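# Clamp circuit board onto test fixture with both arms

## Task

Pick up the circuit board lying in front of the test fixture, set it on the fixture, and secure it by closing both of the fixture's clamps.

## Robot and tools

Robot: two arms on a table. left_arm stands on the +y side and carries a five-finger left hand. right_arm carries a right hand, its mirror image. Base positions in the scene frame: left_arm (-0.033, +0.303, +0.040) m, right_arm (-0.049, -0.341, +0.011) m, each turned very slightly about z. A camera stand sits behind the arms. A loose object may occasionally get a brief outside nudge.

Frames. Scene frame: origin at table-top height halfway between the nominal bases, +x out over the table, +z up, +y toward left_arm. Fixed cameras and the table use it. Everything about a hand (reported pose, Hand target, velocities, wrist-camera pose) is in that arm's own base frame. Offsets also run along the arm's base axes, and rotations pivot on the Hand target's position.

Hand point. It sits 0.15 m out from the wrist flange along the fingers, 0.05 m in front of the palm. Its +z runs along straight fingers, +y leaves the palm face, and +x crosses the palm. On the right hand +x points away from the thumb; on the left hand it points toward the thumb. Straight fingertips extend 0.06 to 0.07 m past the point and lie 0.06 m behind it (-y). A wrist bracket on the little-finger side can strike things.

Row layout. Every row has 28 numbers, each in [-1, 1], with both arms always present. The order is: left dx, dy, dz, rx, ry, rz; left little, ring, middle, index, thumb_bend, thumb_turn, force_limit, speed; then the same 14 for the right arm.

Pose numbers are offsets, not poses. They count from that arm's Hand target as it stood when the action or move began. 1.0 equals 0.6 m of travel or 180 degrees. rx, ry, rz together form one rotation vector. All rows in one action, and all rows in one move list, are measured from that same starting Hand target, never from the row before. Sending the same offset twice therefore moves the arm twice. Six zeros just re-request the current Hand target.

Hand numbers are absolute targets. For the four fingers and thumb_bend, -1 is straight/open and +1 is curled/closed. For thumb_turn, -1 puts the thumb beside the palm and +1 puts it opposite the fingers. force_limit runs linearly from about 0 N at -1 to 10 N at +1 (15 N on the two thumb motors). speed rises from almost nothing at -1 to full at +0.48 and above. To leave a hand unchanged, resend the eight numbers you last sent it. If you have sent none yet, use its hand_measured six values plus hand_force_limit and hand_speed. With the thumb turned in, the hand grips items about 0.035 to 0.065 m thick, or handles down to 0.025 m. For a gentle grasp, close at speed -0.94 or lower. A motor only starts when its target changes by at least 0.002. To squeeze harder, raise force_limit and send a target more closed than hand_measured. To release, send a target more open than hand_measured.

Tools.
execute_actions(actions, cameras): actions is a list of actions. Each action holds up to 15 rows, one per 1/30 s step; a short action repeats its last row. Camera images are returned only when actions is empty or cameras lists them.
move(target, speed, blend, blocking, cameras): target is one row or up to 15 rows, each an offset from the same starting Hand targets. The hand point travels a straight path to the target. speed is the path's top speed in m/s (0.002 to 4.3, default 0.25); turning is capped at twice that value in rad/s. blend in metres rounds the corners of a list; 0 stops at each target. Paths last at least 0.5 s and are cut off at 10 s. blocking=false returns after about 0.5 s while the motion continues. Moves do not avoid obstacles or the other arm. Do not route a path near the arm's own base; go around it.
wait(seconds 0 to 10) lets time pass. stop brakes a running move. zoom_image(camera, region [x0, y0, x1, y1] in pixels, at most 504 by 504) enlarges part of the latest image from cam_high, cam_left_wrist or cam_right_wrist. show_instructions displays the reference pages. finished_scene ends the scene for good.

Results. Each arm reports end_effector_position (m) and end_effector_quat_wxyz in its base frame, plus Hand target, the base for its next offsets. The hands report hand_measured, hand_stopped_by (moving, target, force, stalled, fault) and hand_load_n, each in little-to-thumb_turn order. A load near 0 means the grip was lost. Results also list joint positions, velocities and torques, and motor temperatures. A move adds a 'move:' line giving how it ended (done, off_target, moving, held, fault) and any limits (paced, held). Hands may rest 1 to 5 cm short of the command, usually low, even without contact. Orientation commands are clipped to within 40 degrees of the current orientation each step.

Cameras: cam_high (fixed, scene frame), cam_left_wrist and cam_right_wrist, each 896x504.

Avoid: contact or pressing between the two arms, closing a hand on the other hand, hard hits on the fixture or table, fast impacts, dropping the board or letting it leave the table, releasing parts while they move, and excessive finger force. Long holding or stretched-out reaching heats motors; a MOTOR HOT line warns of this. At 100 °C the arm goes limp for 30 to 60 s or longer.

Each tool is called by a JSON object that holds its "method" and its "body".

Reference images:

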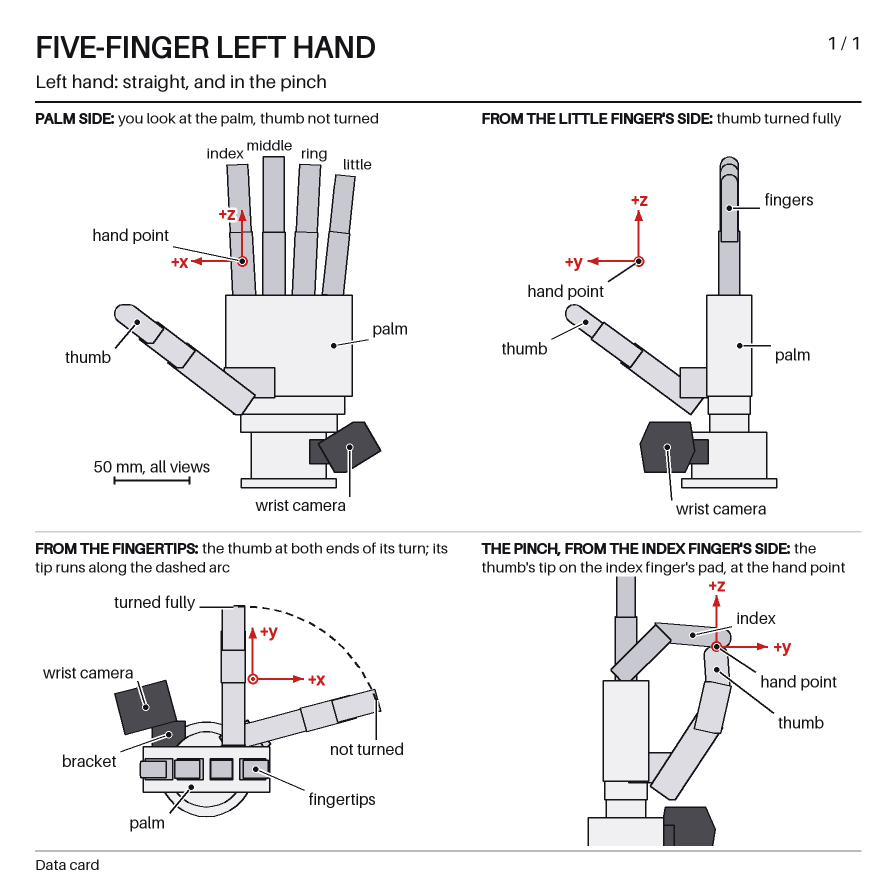

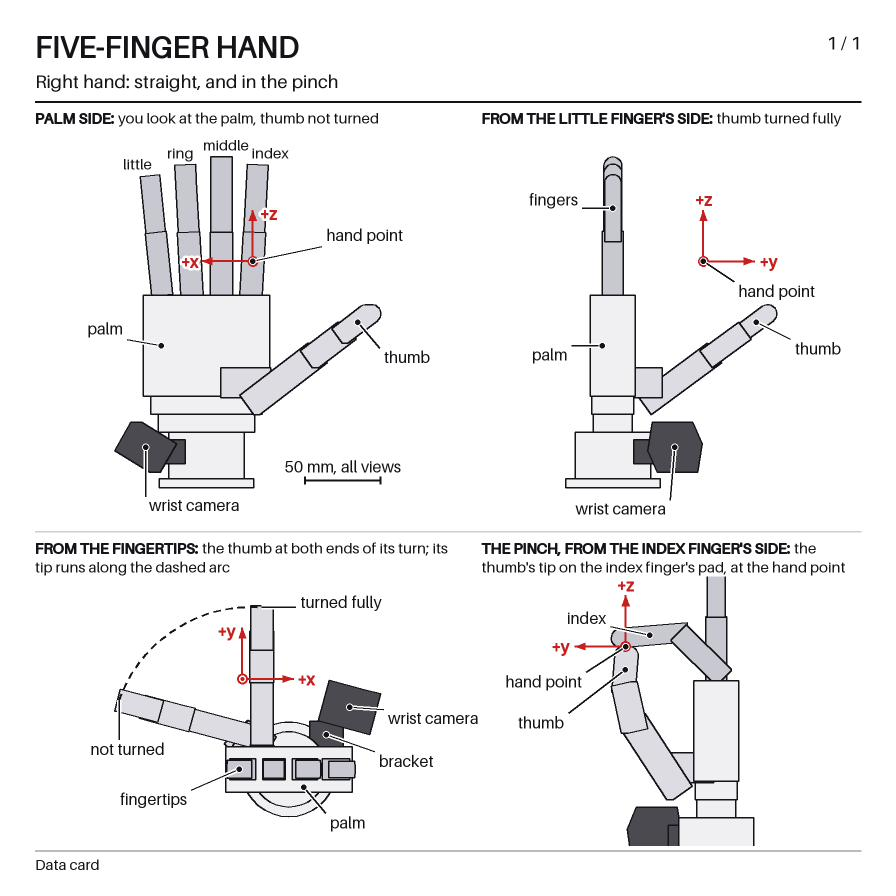

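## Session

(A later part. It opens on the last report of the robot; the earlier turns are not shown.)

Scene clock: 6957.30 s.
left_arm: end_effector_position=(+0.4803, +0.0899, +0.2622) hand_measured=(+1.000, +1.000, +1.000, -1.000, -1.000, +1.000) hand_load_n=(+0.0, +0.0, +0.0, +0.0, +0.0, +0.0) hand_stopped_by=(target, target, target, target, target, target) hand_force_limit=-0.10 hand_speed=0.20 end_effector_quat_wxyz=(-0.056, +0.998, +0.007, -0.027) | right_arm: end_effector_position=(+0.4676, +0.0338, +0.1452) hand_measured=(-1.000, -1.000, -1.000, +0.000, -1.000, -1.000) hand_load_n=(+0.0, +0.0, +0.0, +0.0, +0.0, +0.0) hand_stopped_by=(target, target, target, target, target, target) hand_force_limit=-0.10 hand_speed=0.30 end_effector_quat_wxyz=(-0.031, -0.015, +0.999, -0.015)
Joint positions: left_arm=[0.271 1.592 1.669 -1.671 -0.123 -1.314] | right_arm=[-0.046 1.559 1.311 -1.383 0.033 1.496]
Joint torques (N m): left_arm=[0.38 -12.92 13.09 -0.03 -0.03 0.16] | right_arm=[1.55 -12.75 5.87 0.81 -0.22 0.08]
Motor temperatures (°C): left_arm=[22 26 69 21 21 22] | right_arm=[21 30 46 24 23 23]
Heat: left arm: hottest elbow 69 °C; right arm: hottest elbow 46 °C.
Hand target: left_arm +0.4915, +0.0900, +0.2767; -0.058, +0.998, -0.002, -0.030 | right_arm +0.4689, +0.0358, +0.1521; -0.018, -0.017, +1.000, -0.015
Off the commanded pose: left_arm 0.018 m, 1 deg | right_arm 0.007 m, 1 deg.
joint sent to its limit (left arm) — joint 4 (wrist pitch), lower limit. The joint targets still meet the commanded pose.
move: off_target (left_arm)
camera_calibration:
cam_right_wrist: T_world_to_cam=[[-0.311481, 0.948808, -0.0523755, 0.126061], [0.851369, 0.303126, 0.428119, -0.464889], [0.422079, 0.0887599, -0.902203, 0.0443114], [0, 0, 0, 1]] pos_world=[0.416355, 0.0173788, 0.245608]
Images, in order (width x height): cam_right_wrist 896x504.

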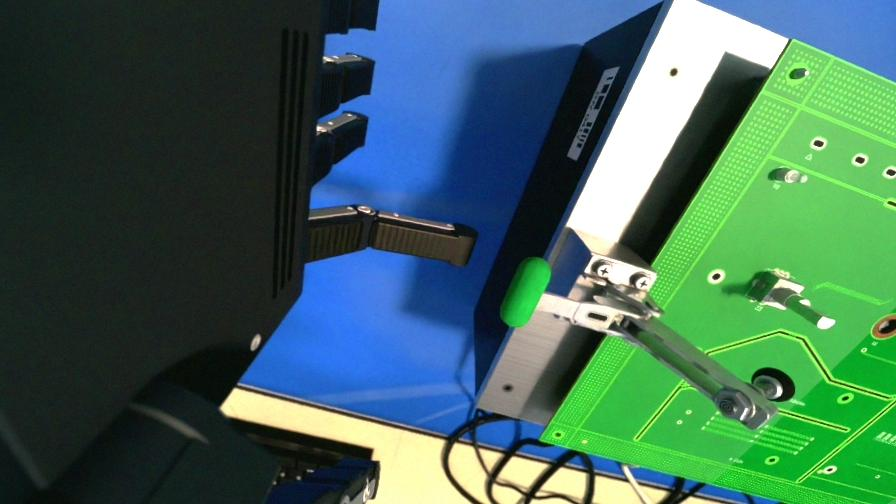

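{"method": "move", "body": {"target": [[0,0,0,0,0,0,1,1,1,-1,-1,1,-0.1,0.2,0.045,0,0.06,0,0,0,-1,-1,-1,0,-1,-1,-0.1,0.3],[0,0,0,0,0,0,1,1,1,-1,-1,1,-0.1,0.2,0,0,0.008,0,0,0,-1,-1,-1,0,-1,-1,-0.1,0.3],[0,0,0,0,0,0,1,1,1,-1,-1,1,-0.1,0.2,0,0.02,0.008,0,0,0,-1,-1,-1,0,-1,-1,-0.1,0.3]], "speed": 0.08, "cameras": ["cam_right_wrist"]}}

Scene clock: 6967.47 s.
left_arm: end_effector_position=(+0.4803, +0.0899, +0.2622) hand_measured=(+1.000, +1.000, +1.000, -1.000, -1.000, +1.000) hand_load_n=(+0.0, +0.0, +0.0, +0.0, +0.0, +0.0) hand_stopped_by=(target, target, target, target, target, target) hand_force_limit=-0.10 hand_speed=0.20 end_effector_quat_wxyz=(-0.056, +0.998, +0.007, -0.027) | right_arm: end_effector_position=(+0.4677, +0.0466, +0.1502) hand_measured=(-1.000, -1.000, -1.000, +0.000, -1.000, -1.000) hand_load_n=(+0.0, +0.0, +0.0, +0.0, +0.0, +0.0) hand_stopped_by=(target, target, target, target, target, target) hand_force_limit=-0.10 hand_speed=0.30 end_effector_quat_wxyz=(-0.030, -0.022, +0.999, -0.015)
Joint positions: left_arm=[0.271 1.592 1.669 -1.671 -0.123 -1.314] | right_arm=[-0.018 1.556 1.322 -1.396 0.033 1.51]
Joint torques (N m): left_arm=[0.32 -12.92 13.09 -0.06 -0.02 0.16] | right_arm=[1.55 -12.81 5.79 0.79 -0.24 0.19]
Motor temperatures (°C): left_arm=[22 26 70 21 21 22] | right_arm=[21 31 46 24 23 23]
Heat: left arm: hottest elbow 70 °C; right arm: hottest elbow 46 °C.
Hand target: left_arm +0.4915, +0.0900, +0.2767; -0.058, +0.998, -0.002, -0.030 | right_arm +0.4689, +0.0478, +0.1569; -0.018, -0.017, +1.000, -0.015
Off the commanded pose: left_arm 0.018 m, 1 deg | right_arm 0.007 m, 1 deg.
joint sent to its limit (left arm) — joint 4 (wrist pitch), lower limit. The joint targets still meet the commanded pose.
move: off_target (left_arm)
camera_calibration:
cam_right_wrist: T_world_to_cam=[[-0.324448, 0.944432, -0.0527416, 0.120609], [0.846746, 0.314837, 0.428834, -0.469442], [0.421609, 0.0944754, -0.901843, 0.0476084], [0, 0, 0, 1]] pos_world=[0.416558, 0.0293932, 0.250609]
Images, in order (width x height): cam_right_wrist 896x504.

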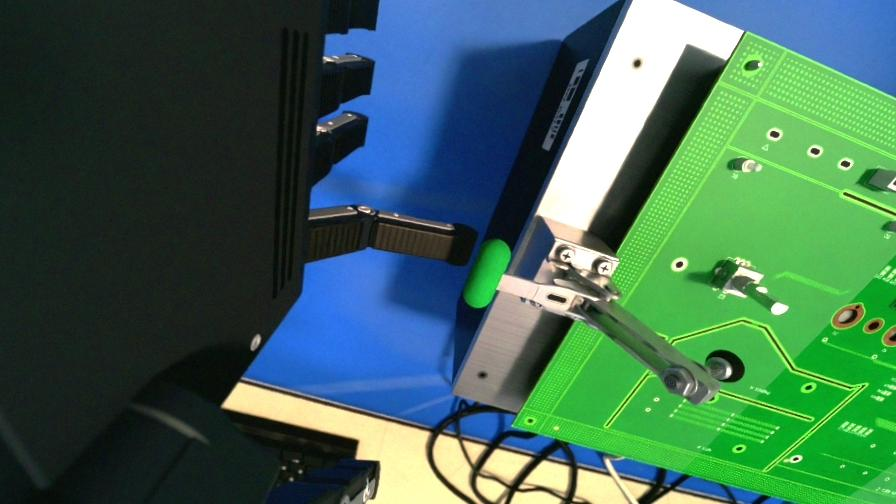

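{"method": "move", "body": {"target": [0,0,0,0,0,0,1,1,1,-1,-1,1,-0.1,0.2,0,0.0165,0,0,0,0,-1,-1,-1,0,-1,-1,-0.1,0.3], "speed": 0.05, "cameras": ["cam_right_wrist"]}}

{"method": "zoom_image", "body": {"camera": "cam_right_wrist", "region": [360, 170, 640, 430]}}

Scene clock: 6978.60 s.
left_arm: end_effector_position=(+0.4803, +0.0899, +0.2622) hand_measured=(+1.000, +1.000, +1.000, -1.000, -1.000, +1.000) hand_load_n=(+0.0, +0.0, +0.5, +0.0, -0.5, +0.0) hand_stopped_by=(target, target, target, target, target, target) hand_force_limit=-0.10 hand_speed=0.20 end_effector_quat_wxyz=(-0.056, +0.998, +0.007, -0.027) | right_arm: end_effector_position=(+0.4681, +0.0549, +0.1501) hand_measured=(-1.000, -1.000, -1.000, +0.000, -1.000, -1.000) hand_load_n=(+0.0, +0.0, +0.0, +0.5, +0.0, +0.0) hand_stopped_by=(target, target, target, target, target, target) hand_force_limit=-0.10 hand_speed=0.30 end_effector_quat_wxyz=(-0.030, -0.020, +0.999, -0.016)
Joint positions: left_arm=[0.271 1.592 1.669 -1.671 -0.123 -1.314] | right_arm=[0.001 1.556 1.322 -1.396 0.032 1.532]
Joint torques (N m): left_arm=[0.32 -12.92 13.09 -0.05 -0.03 0.16] | right_arm=[1.79 -12.86 5.79 0.76 -0.26 0.2]
Motor temperatures (°C): left_arm=[22 26 70 21 21 22] | right_arm=[21 31 46 24 23 23]
Heat: left arm: hottest elbow 70 °C; right arm: hottest elbow 46 °C.
Hand target: left_arm +0.4915, +0.0900, +0.2767; -0.058, +0.998, -0.002, -0.030 | right_arm +0.4689, +0.0578, +0.1569; -0.018, -0.017, +1.000, -0.015
Off the commanded pose: left_arm 0.018 m, 1 deg | right_arm 0.007 m, 1 deg.
joint sent to its limit (left arm) — joint 4 (wrist pitch), lower limit. The joint targets still meet the commanded pose.
move: off_target (left_arm)
camera_calibration:
cam_right_wrist: T_world_to_cam=[[-0.3216, 0.945343, -0.0538554, 0.111514], [0.847381, 0.312721, 0.429127, -0.472565], [0.422514, 0.0923711, -0.901637, 0.0462645], [0, 0, 0, 1]] pos_world=[0.416758, 0.0380888, 0.25051]
Images, in order (width x height): cam_right_wrist 896x504.

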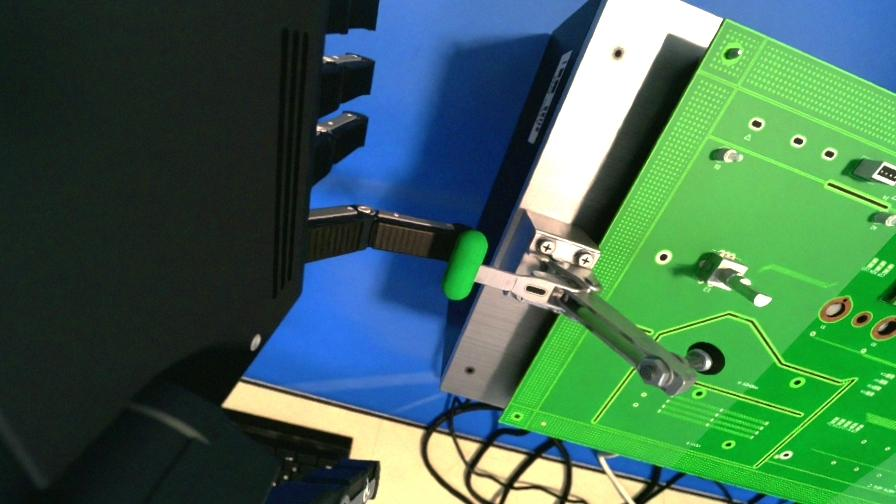

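Scaled by 1.800.

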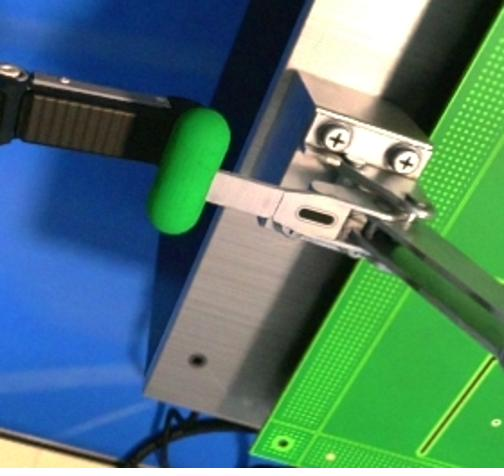

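{"method": "move", "body": {"target": [0,0,0,0,0,0,1,1,1,-1,-1,1,-0.1,0.2,0.02,0.001,0.045,0,0,0,-1,-1,-1,0,-1,-1,-0.1,0.3], "speed": 0.05, "cameras": ["cam_right_wrist"]}}

Scene clock: 6995.37 s.
left_arm: end_effector_position=(+0.4803, +0.0899, +0.2622) hand_measured=(+1.000, +1.000, +1.000, -1.000, -1.000, +1.000) hand_load_n=(+0.0, +0.0, +0.0, +0.0, +0.0, +0.0) hand_stopped_by=(target, target, target, target, target, target) hand_force_limit=-0.10 hand_speed=0.20 end_effector_quat_wxyz=(-0.056, +0.998, +0.007, -0.027) | right_arm: end_effector_position=(+0.4645, +0.0549, +0.1617) hand_measured=(-1.000, -1.000, -1.000, +0.000, -1.000, -1.000) hand_load_n=(+0.0, +0.0, +0.0, +0.0, -0.5, +0.0) hand_stopped_by=(target, target, target, target, target, target) hand_force_limit=-0.10 hand_speed=0.30 end_effector_quat_wxyz=(-0.042, -0.020, +0.999, -0.015)
Joint positions: left_arm=[0.271 1.592 1.669 -1.671 -0.123 -1.314] | right_arm=[0.001 1.556 1.353 -1.451 0.032 1.534]
Joint torques (N m): left_arm=[0.38 -12.92 13.09 -0.03 -0.02 0.16] | right_arm=[1.85 -11.63 9.95 0.03 -0.27 0.2]
Motor temperatures (°C): left_arm=[22 26 70 21 21 22] | right_arm=[21 30 45 24 23 23]
Heat: left arm: hottest elbow 70 °C; right arm: hottest elbow 45 °C.
Hand target: left_arm +0.4915, +0.0900, +0.2767; -0.058, +0.998, -0.002, -0.030 | right_arm +0.4809, +0.0584, +0.1839; -0.018, -0.017, +1.000, -0.015
Off the commanded pose: left_arm 0.018 m, 1 deg | right_arm 0.028 m, 3 deg.
joint sent to its limit (left arm) — joint 4 (wrist pitch), lower limit. The joint targets still meet the commanded pose.
move: off_target (left_arm, right_arm)
camera_calibration:
cam_right_wrist: T_world_to_cam=[[-0.321304, 0.945835, -0.0464741, 0.109723], [0.857578, 0.311436, 0.40935, -0.475985], [0.401652, 0.0916708, -0.911193, 0.0695152], [0, 0, 0, 1]] pos_world=[0.415528, 0.0380871, 0.263286]
Images, in order (width x height): cam_right_wrist 896x504.

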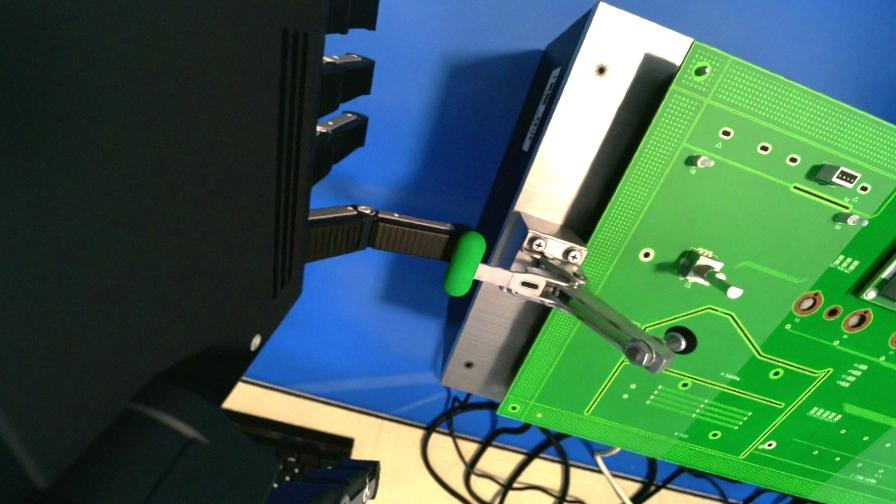

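{"method": "move", "body": {"target": [0,0,0,0,0,0,1,1,1,-1,-1,1,-0.1,0.2,0.007,0,0.03,0,0,0,-1,-1,-1,0,-1,-1,-0.1,0.3], "speed": 0.05, "cameras": ["cam_right_wrist"]}}

Scene clock: 7001.60 s.
left_arm: end_effector_position=(+0.4803, +0.0899, +0.2622) hand_measured=(+1.000, +1.000, +1.000, -1.000, -1.000, +1.000) hand_load_n=(+0.0, +0.0, +0.0, +0.0, +0.0, +0.0) hand_stopped_by=(target, target, target, target, target, target) hand_force_limit=-0.10 hand_speed=0.20 end_effector_quat_wxyz=(-0.056, +0.998, +0.007, -0.027) | right_arm: end_effector_position=(+0.4690, +0.0549, +0.1813) hand_measured=(-1.000, -1.000, -1.000, +0.000, -1.000, -1.000) hand_load_n=(+0.0, +0.0, +0.0, +0.0, +0.0, +0.0) hand_stopped_by=(target, target, target, target, target, target) hand_force_limit=-0.10 hand_speed=0.30 end_effector_quat_wxyz=(-0.040, -0.019, +0.999, -0.015)
Joint positions: left_arm=[0.271 1.592 1.669 -1.671 -0.123 -1.314] | right_arm=[0.001 1.556 1.405 -1.499 0.032 1.535]
Joint torques (N m): left_arm=[0.44 -12.92 13.09 -0.03 -0.03 0.16] | right_arm=[1.9 -11.34 10.1 0.05 -0.27 0.18]
Motor temperatures (°C): left_arm=[22 26 70 21 21 22] | right_arm=[21 30 48 24 23 23]
Heat: left arm: hottest elbow 70 °C; right arm: hottest elbow 48 °C.
Hand target: left_arm +0.4915, +0.0900, +0.2767; -0.058, +0.998, -0.002, -0.030 | right_arm +0.4850, +0.0584, +0.2018; -0.018, -0.017, +1.000, -0.015
Off the commanded pose: left_arm 0.018 m, 1 deg | right_arm 0.026 m, 2 deg.
joint sent to its limit (left arm) — joint 4 (wrist pitch), lower limit. The joint targets still meet the commanded pose.
move: off_target (left_arm, right_arm)
camera_calibration:
cam_right_wrist: T_world_to_cam=[[-0.320055, 0.946189, -0.0478559, 0.111793], [0.856356, 0.310536, 0.412581, -0.487773], [0.40524, 0.0910669, -0.909663, 0.083541], [0, 0, 0, 1]] pos_world=[0.419633, 0.0380857, 0.28259]
Images, in order (width x height): cam_right_wrist 896x504.

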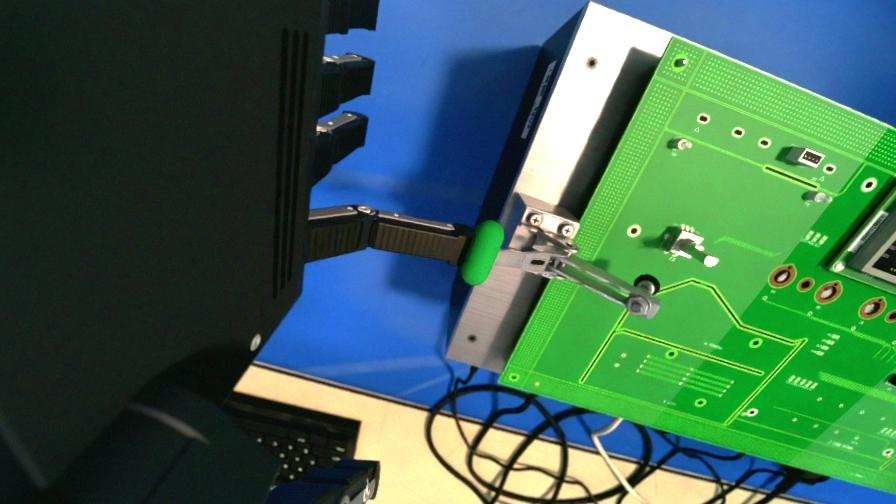

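{"method": "move", "body": {"target": [[0,0,0,0,0,0,1,1,1,-1,-1,1,-0.1,0.2,-0.002,0.0065,0.0165,0,0,0,-1,-1,-1,0,-1,-1,-0.1,0.3],[0,0,0,0,0,0,1,1,1,-1,-1,1,-0.1,0.2,-0.004,0.018,0.033,0,0,0,-1,-1,-1,0,-1,-1,-0.1,0.3]], "speed": 0.05, "blend": [0.005, 0], "cameras": ["cam_right_wrist"]}}

Scene clock: 7008.63 s.
left_arm: end_effector_position=(+0.4803, +0.0899, +0.2622) hand_measured=(+1.000, +1.000, +1.000, -1.000, -1.000, +1.000) hand_load_n=(+0.0, +0.0, +0.0, +0.0, +0.0, +0.0) hand_stopped_by=(target, target, target, target, target, target) hand_force_limit=-0.10 hand_speed=0.20 end_effector_quat_wxyz=(-0.056, +0.998, +0.007, -0.027) | right_arm: end_effector_position=(+0.4680, +0.0644, +0.1964) hand_measured=(-1.000, -1.000, -1.000, +0.000, -1.000, -1.000) hand_load_n=(+0.0, +0.0, +0.0, +0.5, +0.0, +0.0) hand_stopped_by=(target, target, target, target, target, target) hand_force_limit=-0.10 hand_speed=0.30 end_effector_quat_wxyz=(-0.045, -0.019, +0.999, -0.016)
Joint positions: left_arm=[0.271 1.592 1.669 -1.671 -0.123 -1.314] | right_arm=[0.023 1.556 1.446 -1.551 0.032 1.556]
Joint torques (N m): left_arm=[0.44 -12.92 13.09 -0.05 -0.02 0.17] | right_arm=[2.02 -12.22 10.15 0.06 -0.31 0.2]
Motor temperatures (°C): left_arm=[22 26 70 21 21 22] | right_arm=[21 30 48 24 23 23]
Heat: left arm: hottest elbow 70 °C; right arm: hottest elbow 48 °C.
Hand target: left_arm +0.4915, +0.0900, +0.2767; -0.058, +0.998, -0.002, -0.030 | right_arm +0.4827, +0.0692, +0.2217; -0.018, -0.017, +1.000, -0.015
Off the commanded pose: left_arm 0.018 m, 1 deg | right_arm 0.030 m, 3 deg.
joint sent to its limit (left arm) — joint 4 (wrist pitch), lower limit. The joint targets still meet the commanded pose.
move: off_target (left_arm, right_arm)
camera_calibration:
cam_right_wrist: T_world_to_cam=[[-0.321013, 0.945945, -0.0462532, 0.103236], [0.860597, 0.311742, 0.402728, -0.496261], [0.395378, 0.0894757, -0.91415, 0.10244], [0, 0, 0, 1]] pos_world=[0.419719, 0.0478837, 0.298279]
Images, in order (width x height): cam_right_wrist 896x504.

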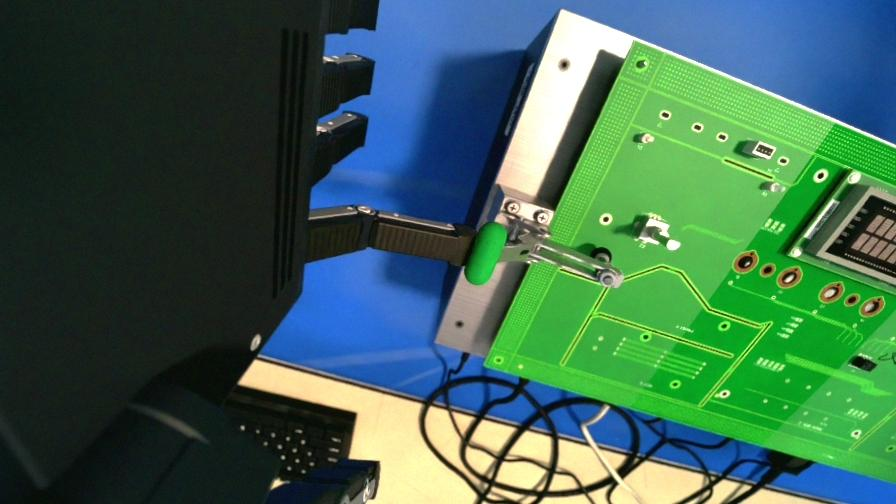

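{"method": "move", "body": {"target": [0,0,0,0,0,0,1,1,1,-1,-1,1,-0.1,0.2,0,0.021,0.023,0,0,0,-1,-1,-1,0,-1,-1,-0.1,0.3], "speed": 0.05, "cameras": ["cam_right_wrist"]}}

Scene clock: 7016.07 s.
left_arm: end_effector_position=(+0.4803, +0.0899, +0.2622) hand_measured=(+1.000, +1.000, +1.000, -1.000, -1.000, +1.000) hand_load_n=(+0.0, +0.0, +0.0, +0.0, +0.0, +0.0) hand_stopped_by=(target, target, target, target, target, target) hand_force_limit=-0.10 hand_speed=0.20 end_effector_quat_wxyz=(-0.056, +0.998, +0.007, -0.027) | right_arm: end_effector_position=(+0.4668, +0.0719, +0.2057) hand_measured=(-1.000, -1.000, -1.000, +0.000, -1.000, -1.000) hand_load_n=(+0.0, +0.0, +0.0, +4.0, -0.5, +0.0) hand_stopped_by=(target, target, target, target, target, target) hand_force_limit=-0.10 hand_speed=0.30 end_effector_quat_wxyz=(-0.050, -0.012, +0.999, -0.019)
Joint positions: left_arm=[0.271 1.592 1.669 -1.671 -0.123 -1.314] | right_arm=[0.042 1.556 1.471 -1.586 0.034 1.59]
Joint torques (N m): left_arm=[0.44 -12.92 13.09 -0.03 -0.03 0.16] | right_arm=[2.73 -12.28 10.88 -0.01 -0.43 0.13]
Motor temperatures (°C): left_arm=[22 26 70 21 21 22] | right_arm=[21 30 49 24 23 23]
Heat: left arm: hottest elbow 70 °C; right arm: hottest elbow 49 °C.
Hand target: left_arm +0.4915, +0.0900, +0.2767; -0.058, +0.998, -0.002, -0.030 | right_arm +0.4827, +0.0817, +0.2355; -0.018, -0.017, +1.000, -0.015
Off the commanded pose: left_arm 0.018 m, 1 deg | right_arm 0.035 m, 4 deg.
joint sent to its limit (left arm) — joint 4 (wrist pitch), lower limit. The joint targets still meet the commanded pose.
move: off_target (left_arm, right_arm)
camera_calibration:
cam_right_wrist: T_world_to_cam=[[-0.308065, 0.950129, -0.0484816, 0.0903675], [0.868512, 0.30167, 0.393297, -0.502397], [0.388308, 0.0790541, -0.918133, 0.115559], [0, 0, 0, 1]] pos_world=[0.419305, 0.0565623, 0.30807]
Images, in order (width x height): cam_right_wrist 896x504.

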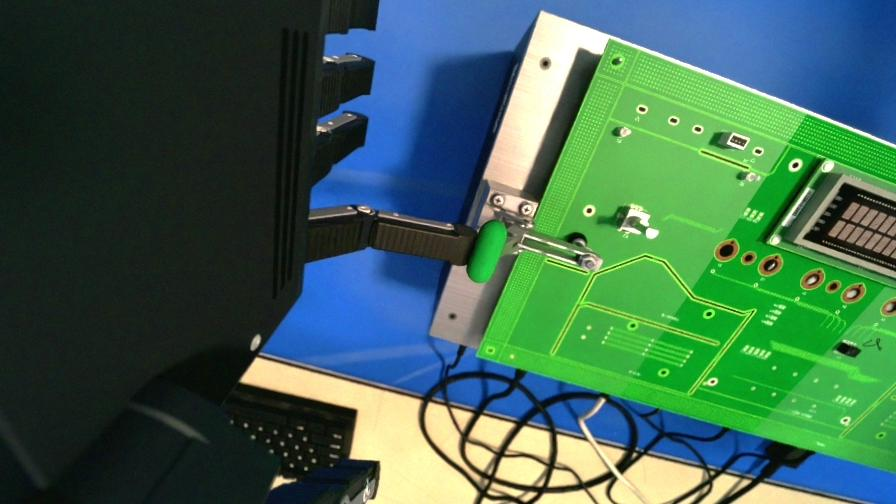

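{"method": "move", "body": {"target": [0,0,0,0,0,0,1,1,1,-1,-1,1,-0.1,0.2,0.001,0.018,0.011,0,0,0,-1,-1,-1,0,-1,-1,-0.1,0.3], "speed": 0.04, "cameras": ["cam_right_wrist"]}}

Scene clock: 7024.17 s.
left_arm: end_effector_position=(+0.4803, +0.0899, +0.2622) hand_measured=(+1.000, +1.000, +1.000, -1.000, -1.000, +1.000) hand_load_n=(+0.0, +0.0, +0.0, +0.0, +0.0, +0.0) hand_stopped_by=(target, target, target, target, target, target) hand_force_limit=-0.10 hand_speed=0.20 end_effector_quat_wxyz=(-0.056, +0.998, +0.007, -0.027) | right_arm: end_effector_position=(+0.4694, +0.0892, +0.2191) hand_measured=(-1.000, -1.000, -1.000, +0.000, -1.000, -1.000) hand_load_n=(+0.0, +0.0, +0.0, +0.0, +0.0, +0.0) hand_stopped_by=(target, target, target, target, target, target) hand_force_limit=-0.10 hand_speed=0.30 end_effector_quat_wxyz=(-0.044, -0.018, +0.999, -0.017)
Joint positions: left_arm=[0.271 1.592 1.669 -1.671 -0.123 -1.314] | right_arm=[0.077 1.556 1.506 -1.609 0.029 1.614]
Joint torques (N m): left_arm=[0.38 -12.92 13.08 -0.05 -0.03 0.16] | right_arm=[1.67 -11.87 10.13 0.18 -0.27 0.13]
Motor temperatures (°C): left_arm=[22 26 70 21 21 22] | right_arm=[21 30 53 24 23 23]
Heat: left arm: hottest elbow 70 °C; right arm: hottest elbow 53 °C.
Hand target: left_arm +0.4915, +0.0900, +0.2767; -0.058, +0.998, -0.002, -0.030 | right_arm +0.4833, +0.0926, +0.2421; -0.018, -0.017, +1.000, -0.015
Off the commanded pose: left_arm 0.018 m, 1 deg | right_arm 0.027 m, 3 deg.
joint sent to its limit (left arm) — joint 4 (wrist pitch), lower limit. The joint targets still meet the commanded pose.
move: off_target (left_arm, right_arm)
camera_calibration:
cam_right_wrist: T_world_to_cam=[[-0.318348, 0.946705, -0.0490283, 0.0806112], [0.860207, 0.310222, 0.40473, -0.514504], [0.39837, 0.0866706, -0.913121, 0.119036], [0, 0, 0, 1]] pos_world=[0.420822, 0.0729784, 0.320882]
Images, in order (width x height): cam_right_wrist 896x504.

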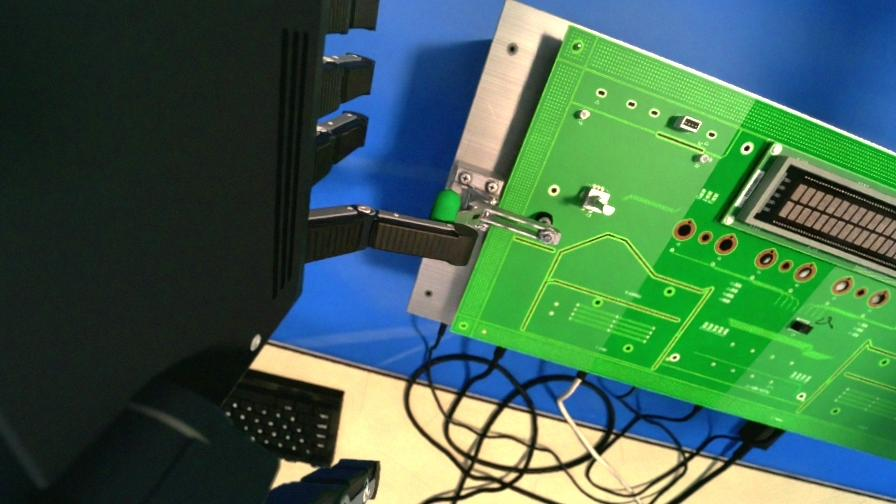

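{"method": "zoom_image", "body": {"camera": "cam_right_wrist", "region": [380, 140, 620, 360]}}

{"method": "zoom_image", "body": {"camera": "cam_right_wrist", "region": [400, 0, 896, 440]}}

Scaled by 2.100.

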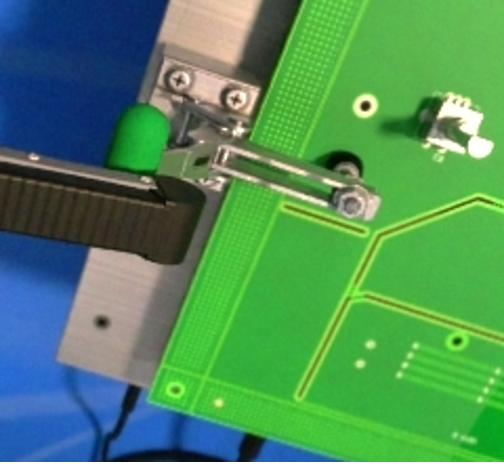

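Scaled by 1.016.

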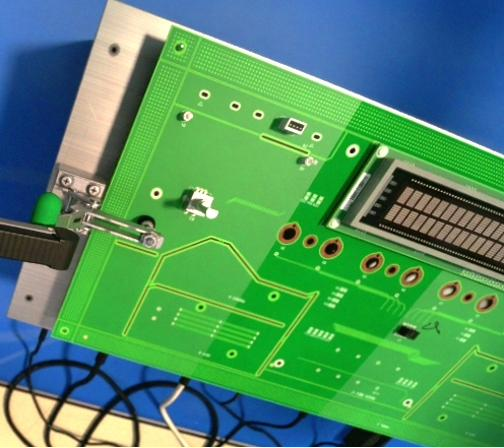

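{"method": "move", "body": {"target": [[0,0,0,0,0,0,1,1,1,-1,-1,1,-0.1,0.2,0.01,0,0.072,0,0,0,-1,-1,-1,0,-1,-1,-0.1,0.3],[0,0,0,0,0,0,1,1,1,-1,-1,1,-0.1,0.2,0.012,0,0.075,0,0,0,-1,-1,-1,-1,-1,-1,-0.1,0.5],[0,0,0,0,0,0,1,1,1,-1,-1,1,-0.1,0.2,-0.0097,0.032,-0.0018,0,0,0,-1,-1,-1,-1,-1,-1,-0.1,0.5]], "speed": 0.08, "cameras": ["all"]}}

Scene clock: 7051.60 s.
left_arm: end_effector_position=(+0.4803, +0.0899, +0.2622) hand_measured=(+1.000, +1.000, +1.000, -1.000, -1.000, +1.000) hand_load_n=(+0.0, +0.0, +0.0, +0.0, +0.0, +0.0) hand_stopped_by=(target, target, target, target, target, target) hand_force_limit=-0.10 hand_speed=0.20 end_effector_quat_wxyz=(-0.056, +0.998, +0.007, -0.027) | right_arm: end_effector_position=(+0.4766, +0.1093, +0.2374) hand_measured=(-1.000, -1.000, -1.000, -1.000, -1.000, -1.000) hand_load_n=(+0.0, +0.0, +0.0, +0.0, +0.0, +0.0) hand_stopped_by=(target, target, target, target, target, target) hand_force_limit=-0.10 hand_speed=0.50 end_effector_quat_wxyz=(-0.027, -0.020, +0.999, -0.016)
Joint positions: left_arm=[0.271 1.592 1.669 -1.671 -0.123 -1.314] | right_arm=[0.119 1.556 1.552 -1.624 0.026 1.65]
Joint torques (N m): left_arm=[0.38 -12.92 13.09 -0.05 -0.02 0.16] | right_arm=[1.79 -12.51 6.05 0.81 -0.19 0.19]
Motor temperatures (°C): left_arm=[22 26 70 21 21 22] | right_arm=[21 30 56 24 23 23]
Heat: left arm: hottest elbow 70 °C; right arm: hottest elbow 56 °C.
Hand target: left_arm +0.4915, +0.0900, +0.2767; -0.058, +0.998, -0.002, -0.030 | right_arm +0.4774, +0.1117, +0.2411; -0.018, -0.017, +1.000, -0.015
Off the commanded pose: left_arm 0.018 m, 1 deg | right_arm 0.005 m, 1 deg.
joint sent to its limit (left arm) — joint 4 (wrist pitch), lower limit. The joint targets still meet the commanded pose.
move: off_target (left_arm); target 2's new numbers were sent with right_arm's hand 0.027 m and 1 deg from that target
camera_calibration:
cam_left_wrist: T_world_to_cam=[[0.228114, 0.967236, 0.111438, -0.228792], [0.884342, -0.253714, 0.391879, -0.499299], [0.407313, 0.00915568, -0.913243, 0.159684], [0, 0, 0, 1]] pos_world=[0.4287, 0.0931544, 0.366991]
cam_right_wrist: T_world_to_cam=[[-0.321146, 0.945387, -0.0557486, 0.0678848], [0.844931, 0.312614, 0.434008, -0.534265], [0.427734, 0.0922763, -0.899182, 0.113277], [0, 0, 0, 1]] pos_world=[0.424766, 0.0923886, 0.337516]

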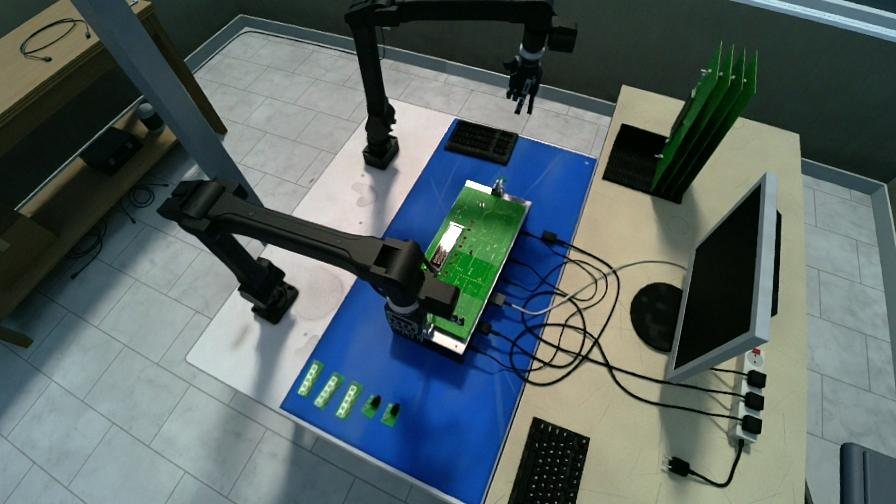

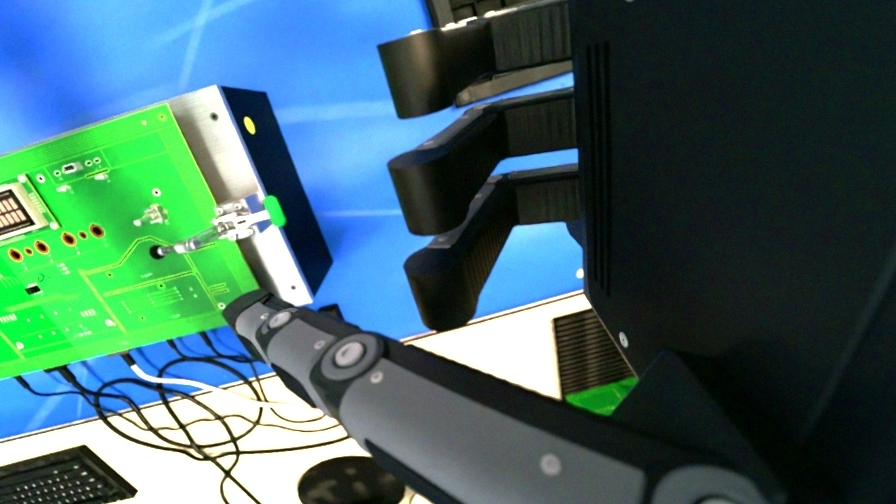

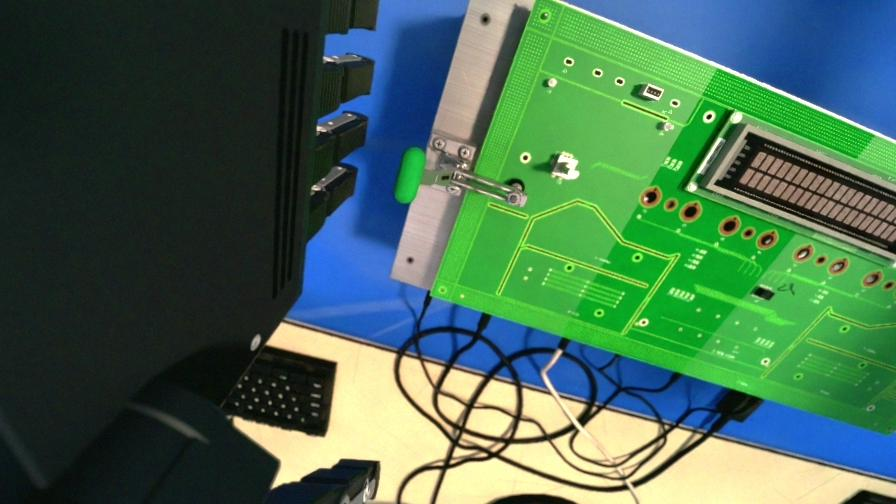

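{"method": "move", "body": {"target": [0,0,0,0,0,0,1,1,1,-1,-1,1,-0.1,0.2,-0.002,0.035,0,0,0,0,-1,-1,-1,-1,-1,-1,-0.1,0.5], "speed": 0.05, "cameras": ["cam_right_wrist"]}}

Scene clock: 7058.70 s.
left_arm: end_effector_position=(+0.4803, +0.0899, +0.2622) hand_measured=(+1.000, +1.000, +1.000, -1.000, -1.000, +1.000) hand_load_n=(+0.0, +0.0, +0.0, +0.0, +0.0, +0.0) hand_stopped_by=(target, target, target, target, target, target) hand_force_limit=-0.10 hand_speed=0.20 end_effector_quat_wxyz=(-0.056, +0.998, +0.007, -0.027) | right_arm: end_effector_position=(+0.4737, +0.1304, +0.2373) hand_measured=(-1.000, -1.000, -1.000, -1.000, -1.000, -1.000) hand_load_n=(+0.0, +0.0, +0.0, +0.0, +0.0, +0.0) hand_stopped_by=(target, target, target, target, target, target) hand_force_limit=-0.10 hand_speed=0.50 end_effector_quat_wxyz=(-0.026, -0.021, +0.999, -0.017)
Joint positions: left_arm=[0.271 1.592 1.669 -1.671 -0.123 -1.314] | right_arm=[0.166 1.556 1.552 -1.624 0.026 1.696]
Joint torques (N m): left_arm=[0.38 -12.92 13.09 -0.03 -0.03 0.16] | right_arm=[1.61 -12.1 6.49 0.76 -0.25 0.19]
Motor temperatures (°C): left_arm=[22 26 71 21 21 22] | right_arm=[21 30 54 24 23 23]
Heat: left arm: hottest elbow 71 °C; right arm: hottest elbow 54 °C.
Hand target: left_arm +0.4915, +0.0900, +0.2767; -0.058, +0.998, -0.002, -0.030 | right_arm +0.4762, +0.1328, +0.2411; -0.018, -0.017, +1.000, -0.015
Off the commanded pose: left_arm 0.018 m, 1 deg | right_arm 0.005 m, 1 deg.
joint sent to its limit (left arm) — joint 4 (wrist pitch), lower limit. The joint targets still meet the commanded pose.
move: off_target (left_arm)
camera_calibration:
cam_right_wrist: T_world_to_cam=[[-0.32293, 0.944614, -0.0584906, 0.0485406], [0.843654, 0.315322, 0.434535, -0.538251], [0.428911, 0.0909785, -0.898754, 0.111922], [0, 0, 0, 1]] pos_world=[0.421768, 0.113688, 0.337318]
Images, in order (width x height): cam_right_wrist 896x504.

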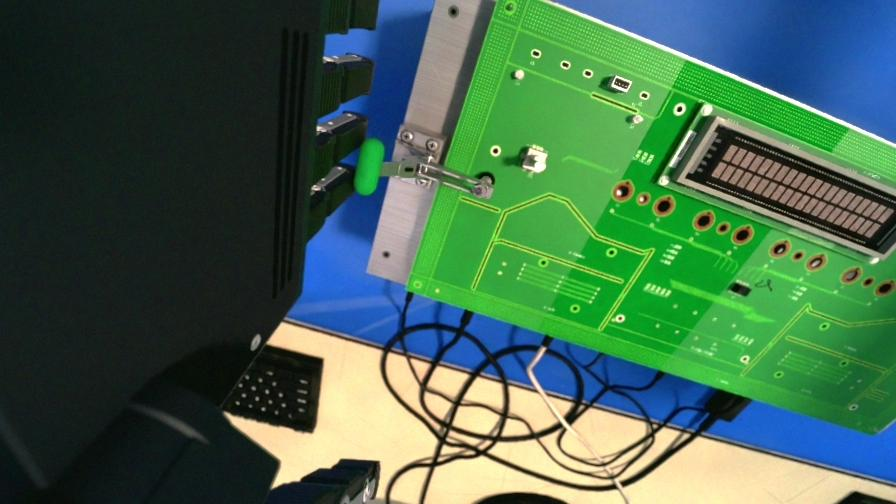

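{"method": "move", "body": {"target": [0,0,0,0,0,0,1,1,1,-1,-1,1,-0.1,0.2,0,0.0175,0,0,0,0,-1,-1,-1,-1,-1,-1,-0.1,0.5], "speed": 0.03, "cameras": ["cam_right_wrist"]}}

Scene clock: 7067.70 s.
left_arm: end_effector_position=(+0.4803, +0.0899, +0.2622) hand_measured=(+1.000, +1.000, +1.000, -1.000, -1.000, +1.000) hand_load_n=(+0.0, +0.0, +0.0, +0.0, +0.0, +0.0) hand_stopped_by=(target, target, target, target, target, target) hand_force_limit=-0.10 hand_speed=0.20 end_effector_quat_wxyz=(-0.056, +0.998, +0.007, -0.027) | right_arm: end_effector_position=(+0.4746, +0.1322, +0.2371) hand_measured=(-1.000, -1.000, -1.000, -1.000, -1.000, -1.000) hand_load_n=(+0.0, +0.0, +0.0, +0.5, +0.0, +0.0) hand_stopped_by=(target, target, target, target, target, target) hand_force_limit=-0.10 hand_speed=0.50 end_effector_quat_wxyz=(-0.026, -0.011, +0.999, -0.019)
Joint positions: left_arm=[0.271 1.592 1.669 -1.671 -0.123 -1.314] | right_arm=[0.172 1.556 1.552 -1.624 0.029 1.722]
Joint torques (N m): left_arm=[0.38 -12.92 13.09 -0.03 -0.03 0.16] | right_arm=[3.08 -11.69 6.86 0.7 -0.4 0.16]
Motor temperatures (°C): left_arm=[22 26 71 21 21 22] | right_arm=[21 30 52 24 23 23]
Heat: left arm: hottest elbow 71 °C; right arm: hottest elbow 52 °C.
Hand target: left_arm +0.4915, +0.0900, +0.2767; -0.058, +0.998, -0.002, -0.030 | right_arm +0.4762, +0.1432, +0.2410; -0.018, -0.017, +1.000, -0.015
Off the commanded pose: left_arm 0.018 m, 1 deg | right_arm 0.012 m, 1 deg.
joint sent to its limit (left arm) — joint 4 (wrist pitch), lower limit. The joint targets still meet the commanded pose.
move: off_target (left_arm, right_arm)
camera_calibration:
cam_right_wrist: T_world_to_cam=[[-0.303957, 0.950594, -0.0630998, 0.0384105], [0.849166, 0.30036, 0.434398, -0.540064], [0.431889, 0.078456, -0.898508, 0.111399], [0, 0, 0, 1]] pos_world=[0.422167, 0.116961, 0.33712]
Images, in order (width x height): cam_right_wrist 896x504.

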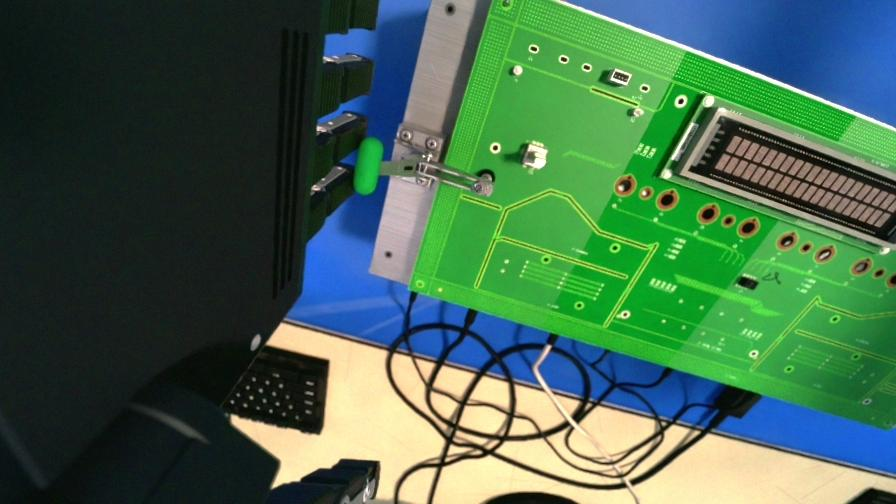

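{"method": "move", "body": {"target": [0,0,0,0,0,0,1,1,1,-1,-1,1,-0.1,0.2,0,0.02,0,0,0,0,-1,-1,-1,-1,-1,-1,-0.1,0.5], "speed": 0.03, "cameras": ["cam_right_wrist"]}}

Scene clock: 7074.13 s.
left_arm: end_effector_position=(+0.4803, +0.0899, +0.2622) hand_measured=(+1.000, +1.000, +1.000, -1.000, -1.000, +1.000) hand_load_n=(+0.0, +0.0, +0.0, +0.0, +0.0, +0.0) hand_stopped_by=(target, target, target, target, target, target) hand_force_limit=-0.10 hand_speed=0.20 end_effector_quat_wxyz=(-0.056, +0.998, +0.007, -0.027) | right_arm: end_effector_position=(+0.4753, +0.1337, +0.2365) hand_measured=(-1.000, -1.000, -1.000, -1.000, -1.000, -1.000) hand_load_n=(+0.0, +0.0, +0.5, +0.0, +0.0, +0.0) hand_stopped_by=(target, target, target, target, target, target) hand_force_limit=-0.10 hand_speed=0.50 end_effector_quat_wxyz=(-0.024, -0.002, +0.999, -0.025)
Joint positions: left_arm=[0.271 1.592 1.669 -1.671 -0.123 -1.314] | right_arm=[0.182 1.556 1.552 -1.624 0.041 1.75]
Joint torques (N m): left_arm=[0.38 -12.92 13.09 -0.05 -0.03 0.17] | right_arm=[4.37 -11.28 7.32 0.65 -0.92 0.11]
Motor temperatures (°C): left_arm=[22 26 71 21 21 22] | right_arm=[21 30 51 24 23 23]
Heat: left arm: hottest elbow 71 °C; right arm: hottest elbow 51 °C.
Hand target: left_arm +0.4915, +0.0900, +0.2767; -0.058, +0.998, -0.002, -0.030 | right_arm +0.4762, +0.1553, +0.2410; -0.018, -0.017, +1.000, -0.015
Off the commanded pose: left_arm 0.018 m, 1 deg | right_arm 0.022 m, 2 deg.
joint sent to its limit (left arm) — joint 4 (wrist pitch), lower limit. The joint targets still meet the commanded pose.
move: off_target (left_arm, right_arm)
camera_calibration:
cam_right_wrist: T_world_to_cam=[[-0.287255, 0.954794, -0.0764985, 0.0318032], [0.852845, 0.291304, 0.433357, -0.541218], [0.436051, 0.0592427, -0.89797, 0.110864], [0, 0, 0, 1]] pos_world=[0.422369, 0.120726, 0.336526]
Images, in order (width x height): cam_right_wrist 896x504.

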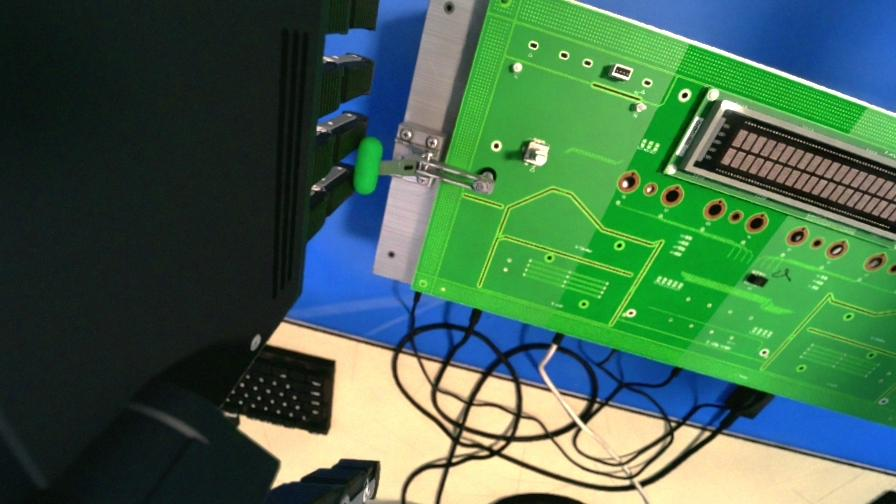

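{"method": "move", "body": {"target": [0,0,0,0,0,0,1,1,1,-1,-1,1,-0.1,0.2,0,0.025,0,0,0,0,-1,-1,-1,-1,-1,-1,-0.1,0.5], "speed": 0.03, "cameras": ["cam_right_wrist"]}}

Scene clock: 7079.30 s.
left_arm: end_effector_position=(+0.4803, +0.0899, +0.2622) hand_measured=(+1.000, +1.000, +1.000, -1.000, -1.000, +1.000) hand_load_n=(+0.0, +0.0, +0.0, +0.0, +0.0, +0.0) hand_stopped_by=(target, target, target, target, target, target) hand_force_limit=-0.10 hand_speed=0.20 end_effector_quat_wxyz=(-0.056, +0.998, +0.007, -0.027) | right_arm: end_effector_position=(+0.4760, +0.1363, +0.2358) hand_measured=(-1.000, -1.000, -1.000, -1.000, -1.000, -1.000) hand_load_n=(+0.0, +0.0, +1.0, +0.0, +0.0, +0.0) hand_stopped_by=(target, target, target, target, target, target) hand_force_limit=-0.10 hand_speed=0.50 end_effector_quat_wxyz=(-0.022, +0.008, +0.999, -0.033)
Joint positions: left_arm=[0.271 1.592 1.669 -1.671 -0.123 -1.314] | right_arm=[0.196 1.556 1.552 -1.624 0.055 1.783]
Joint torques (N m): left_arm=[0.38 -12.92 13.11 -0.06 -0.03 0.17] | right_arm=[5.95 -10.7 7.94 0.57 -1.52 0.07]
Motor temperatures (°C): left_arm=[22 26 71 21 21 22] | right_arm=[21 30 50 24 23 23]
Heat: left arm: hottest elbow 71 °C; right arm: hottest elbow 50 °C.
Hand target: left_arm +0.4915, +0.0900, +0.2767; -0.058, +0.998, -0.002, -0.030 | right_arm +0.4762, +0.1703, +0.2410; -0.018, -0.017, +1.000, -0.015
Off the commanded pose: left_arm 0.018 m, 1 deg | right_arm 0.034 m, 4 deg.
joint sent to its limit (left arm) — joint 4 (wrist pitch), lower limit. The joint targets still meet the commanded pose.
move: off_target (left_arm, right_arm)
camera_calibration:
cam_right_wrist: T_world_to_cam=[[-0.268855, 0.958689, -0.0929121, 0.0241706], [0.856199, 0.282064, 0.432854, -0.54248], [0.441179, 0.0368238, -0.896663, 0.110156], [0, 0, 0, 1]] pos_world=[0.422371, 0.125785, 0.335834]
Images, in order (width x height): cam_right_wrist 896x504.

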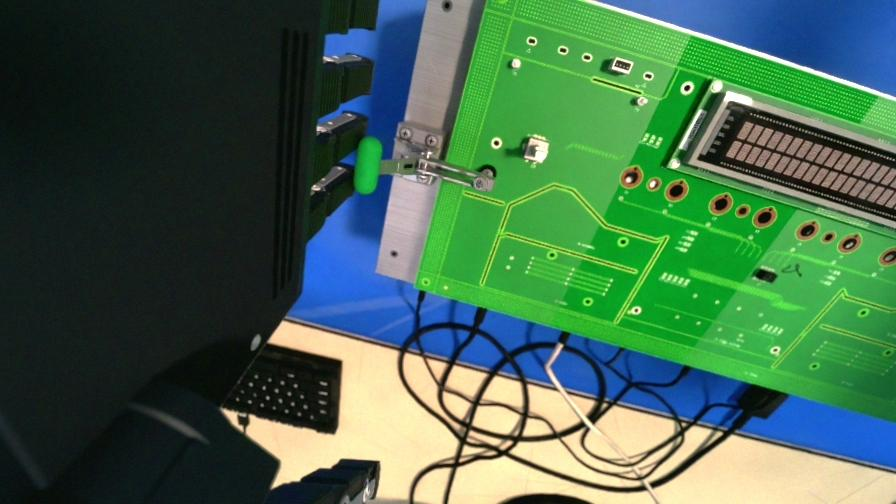

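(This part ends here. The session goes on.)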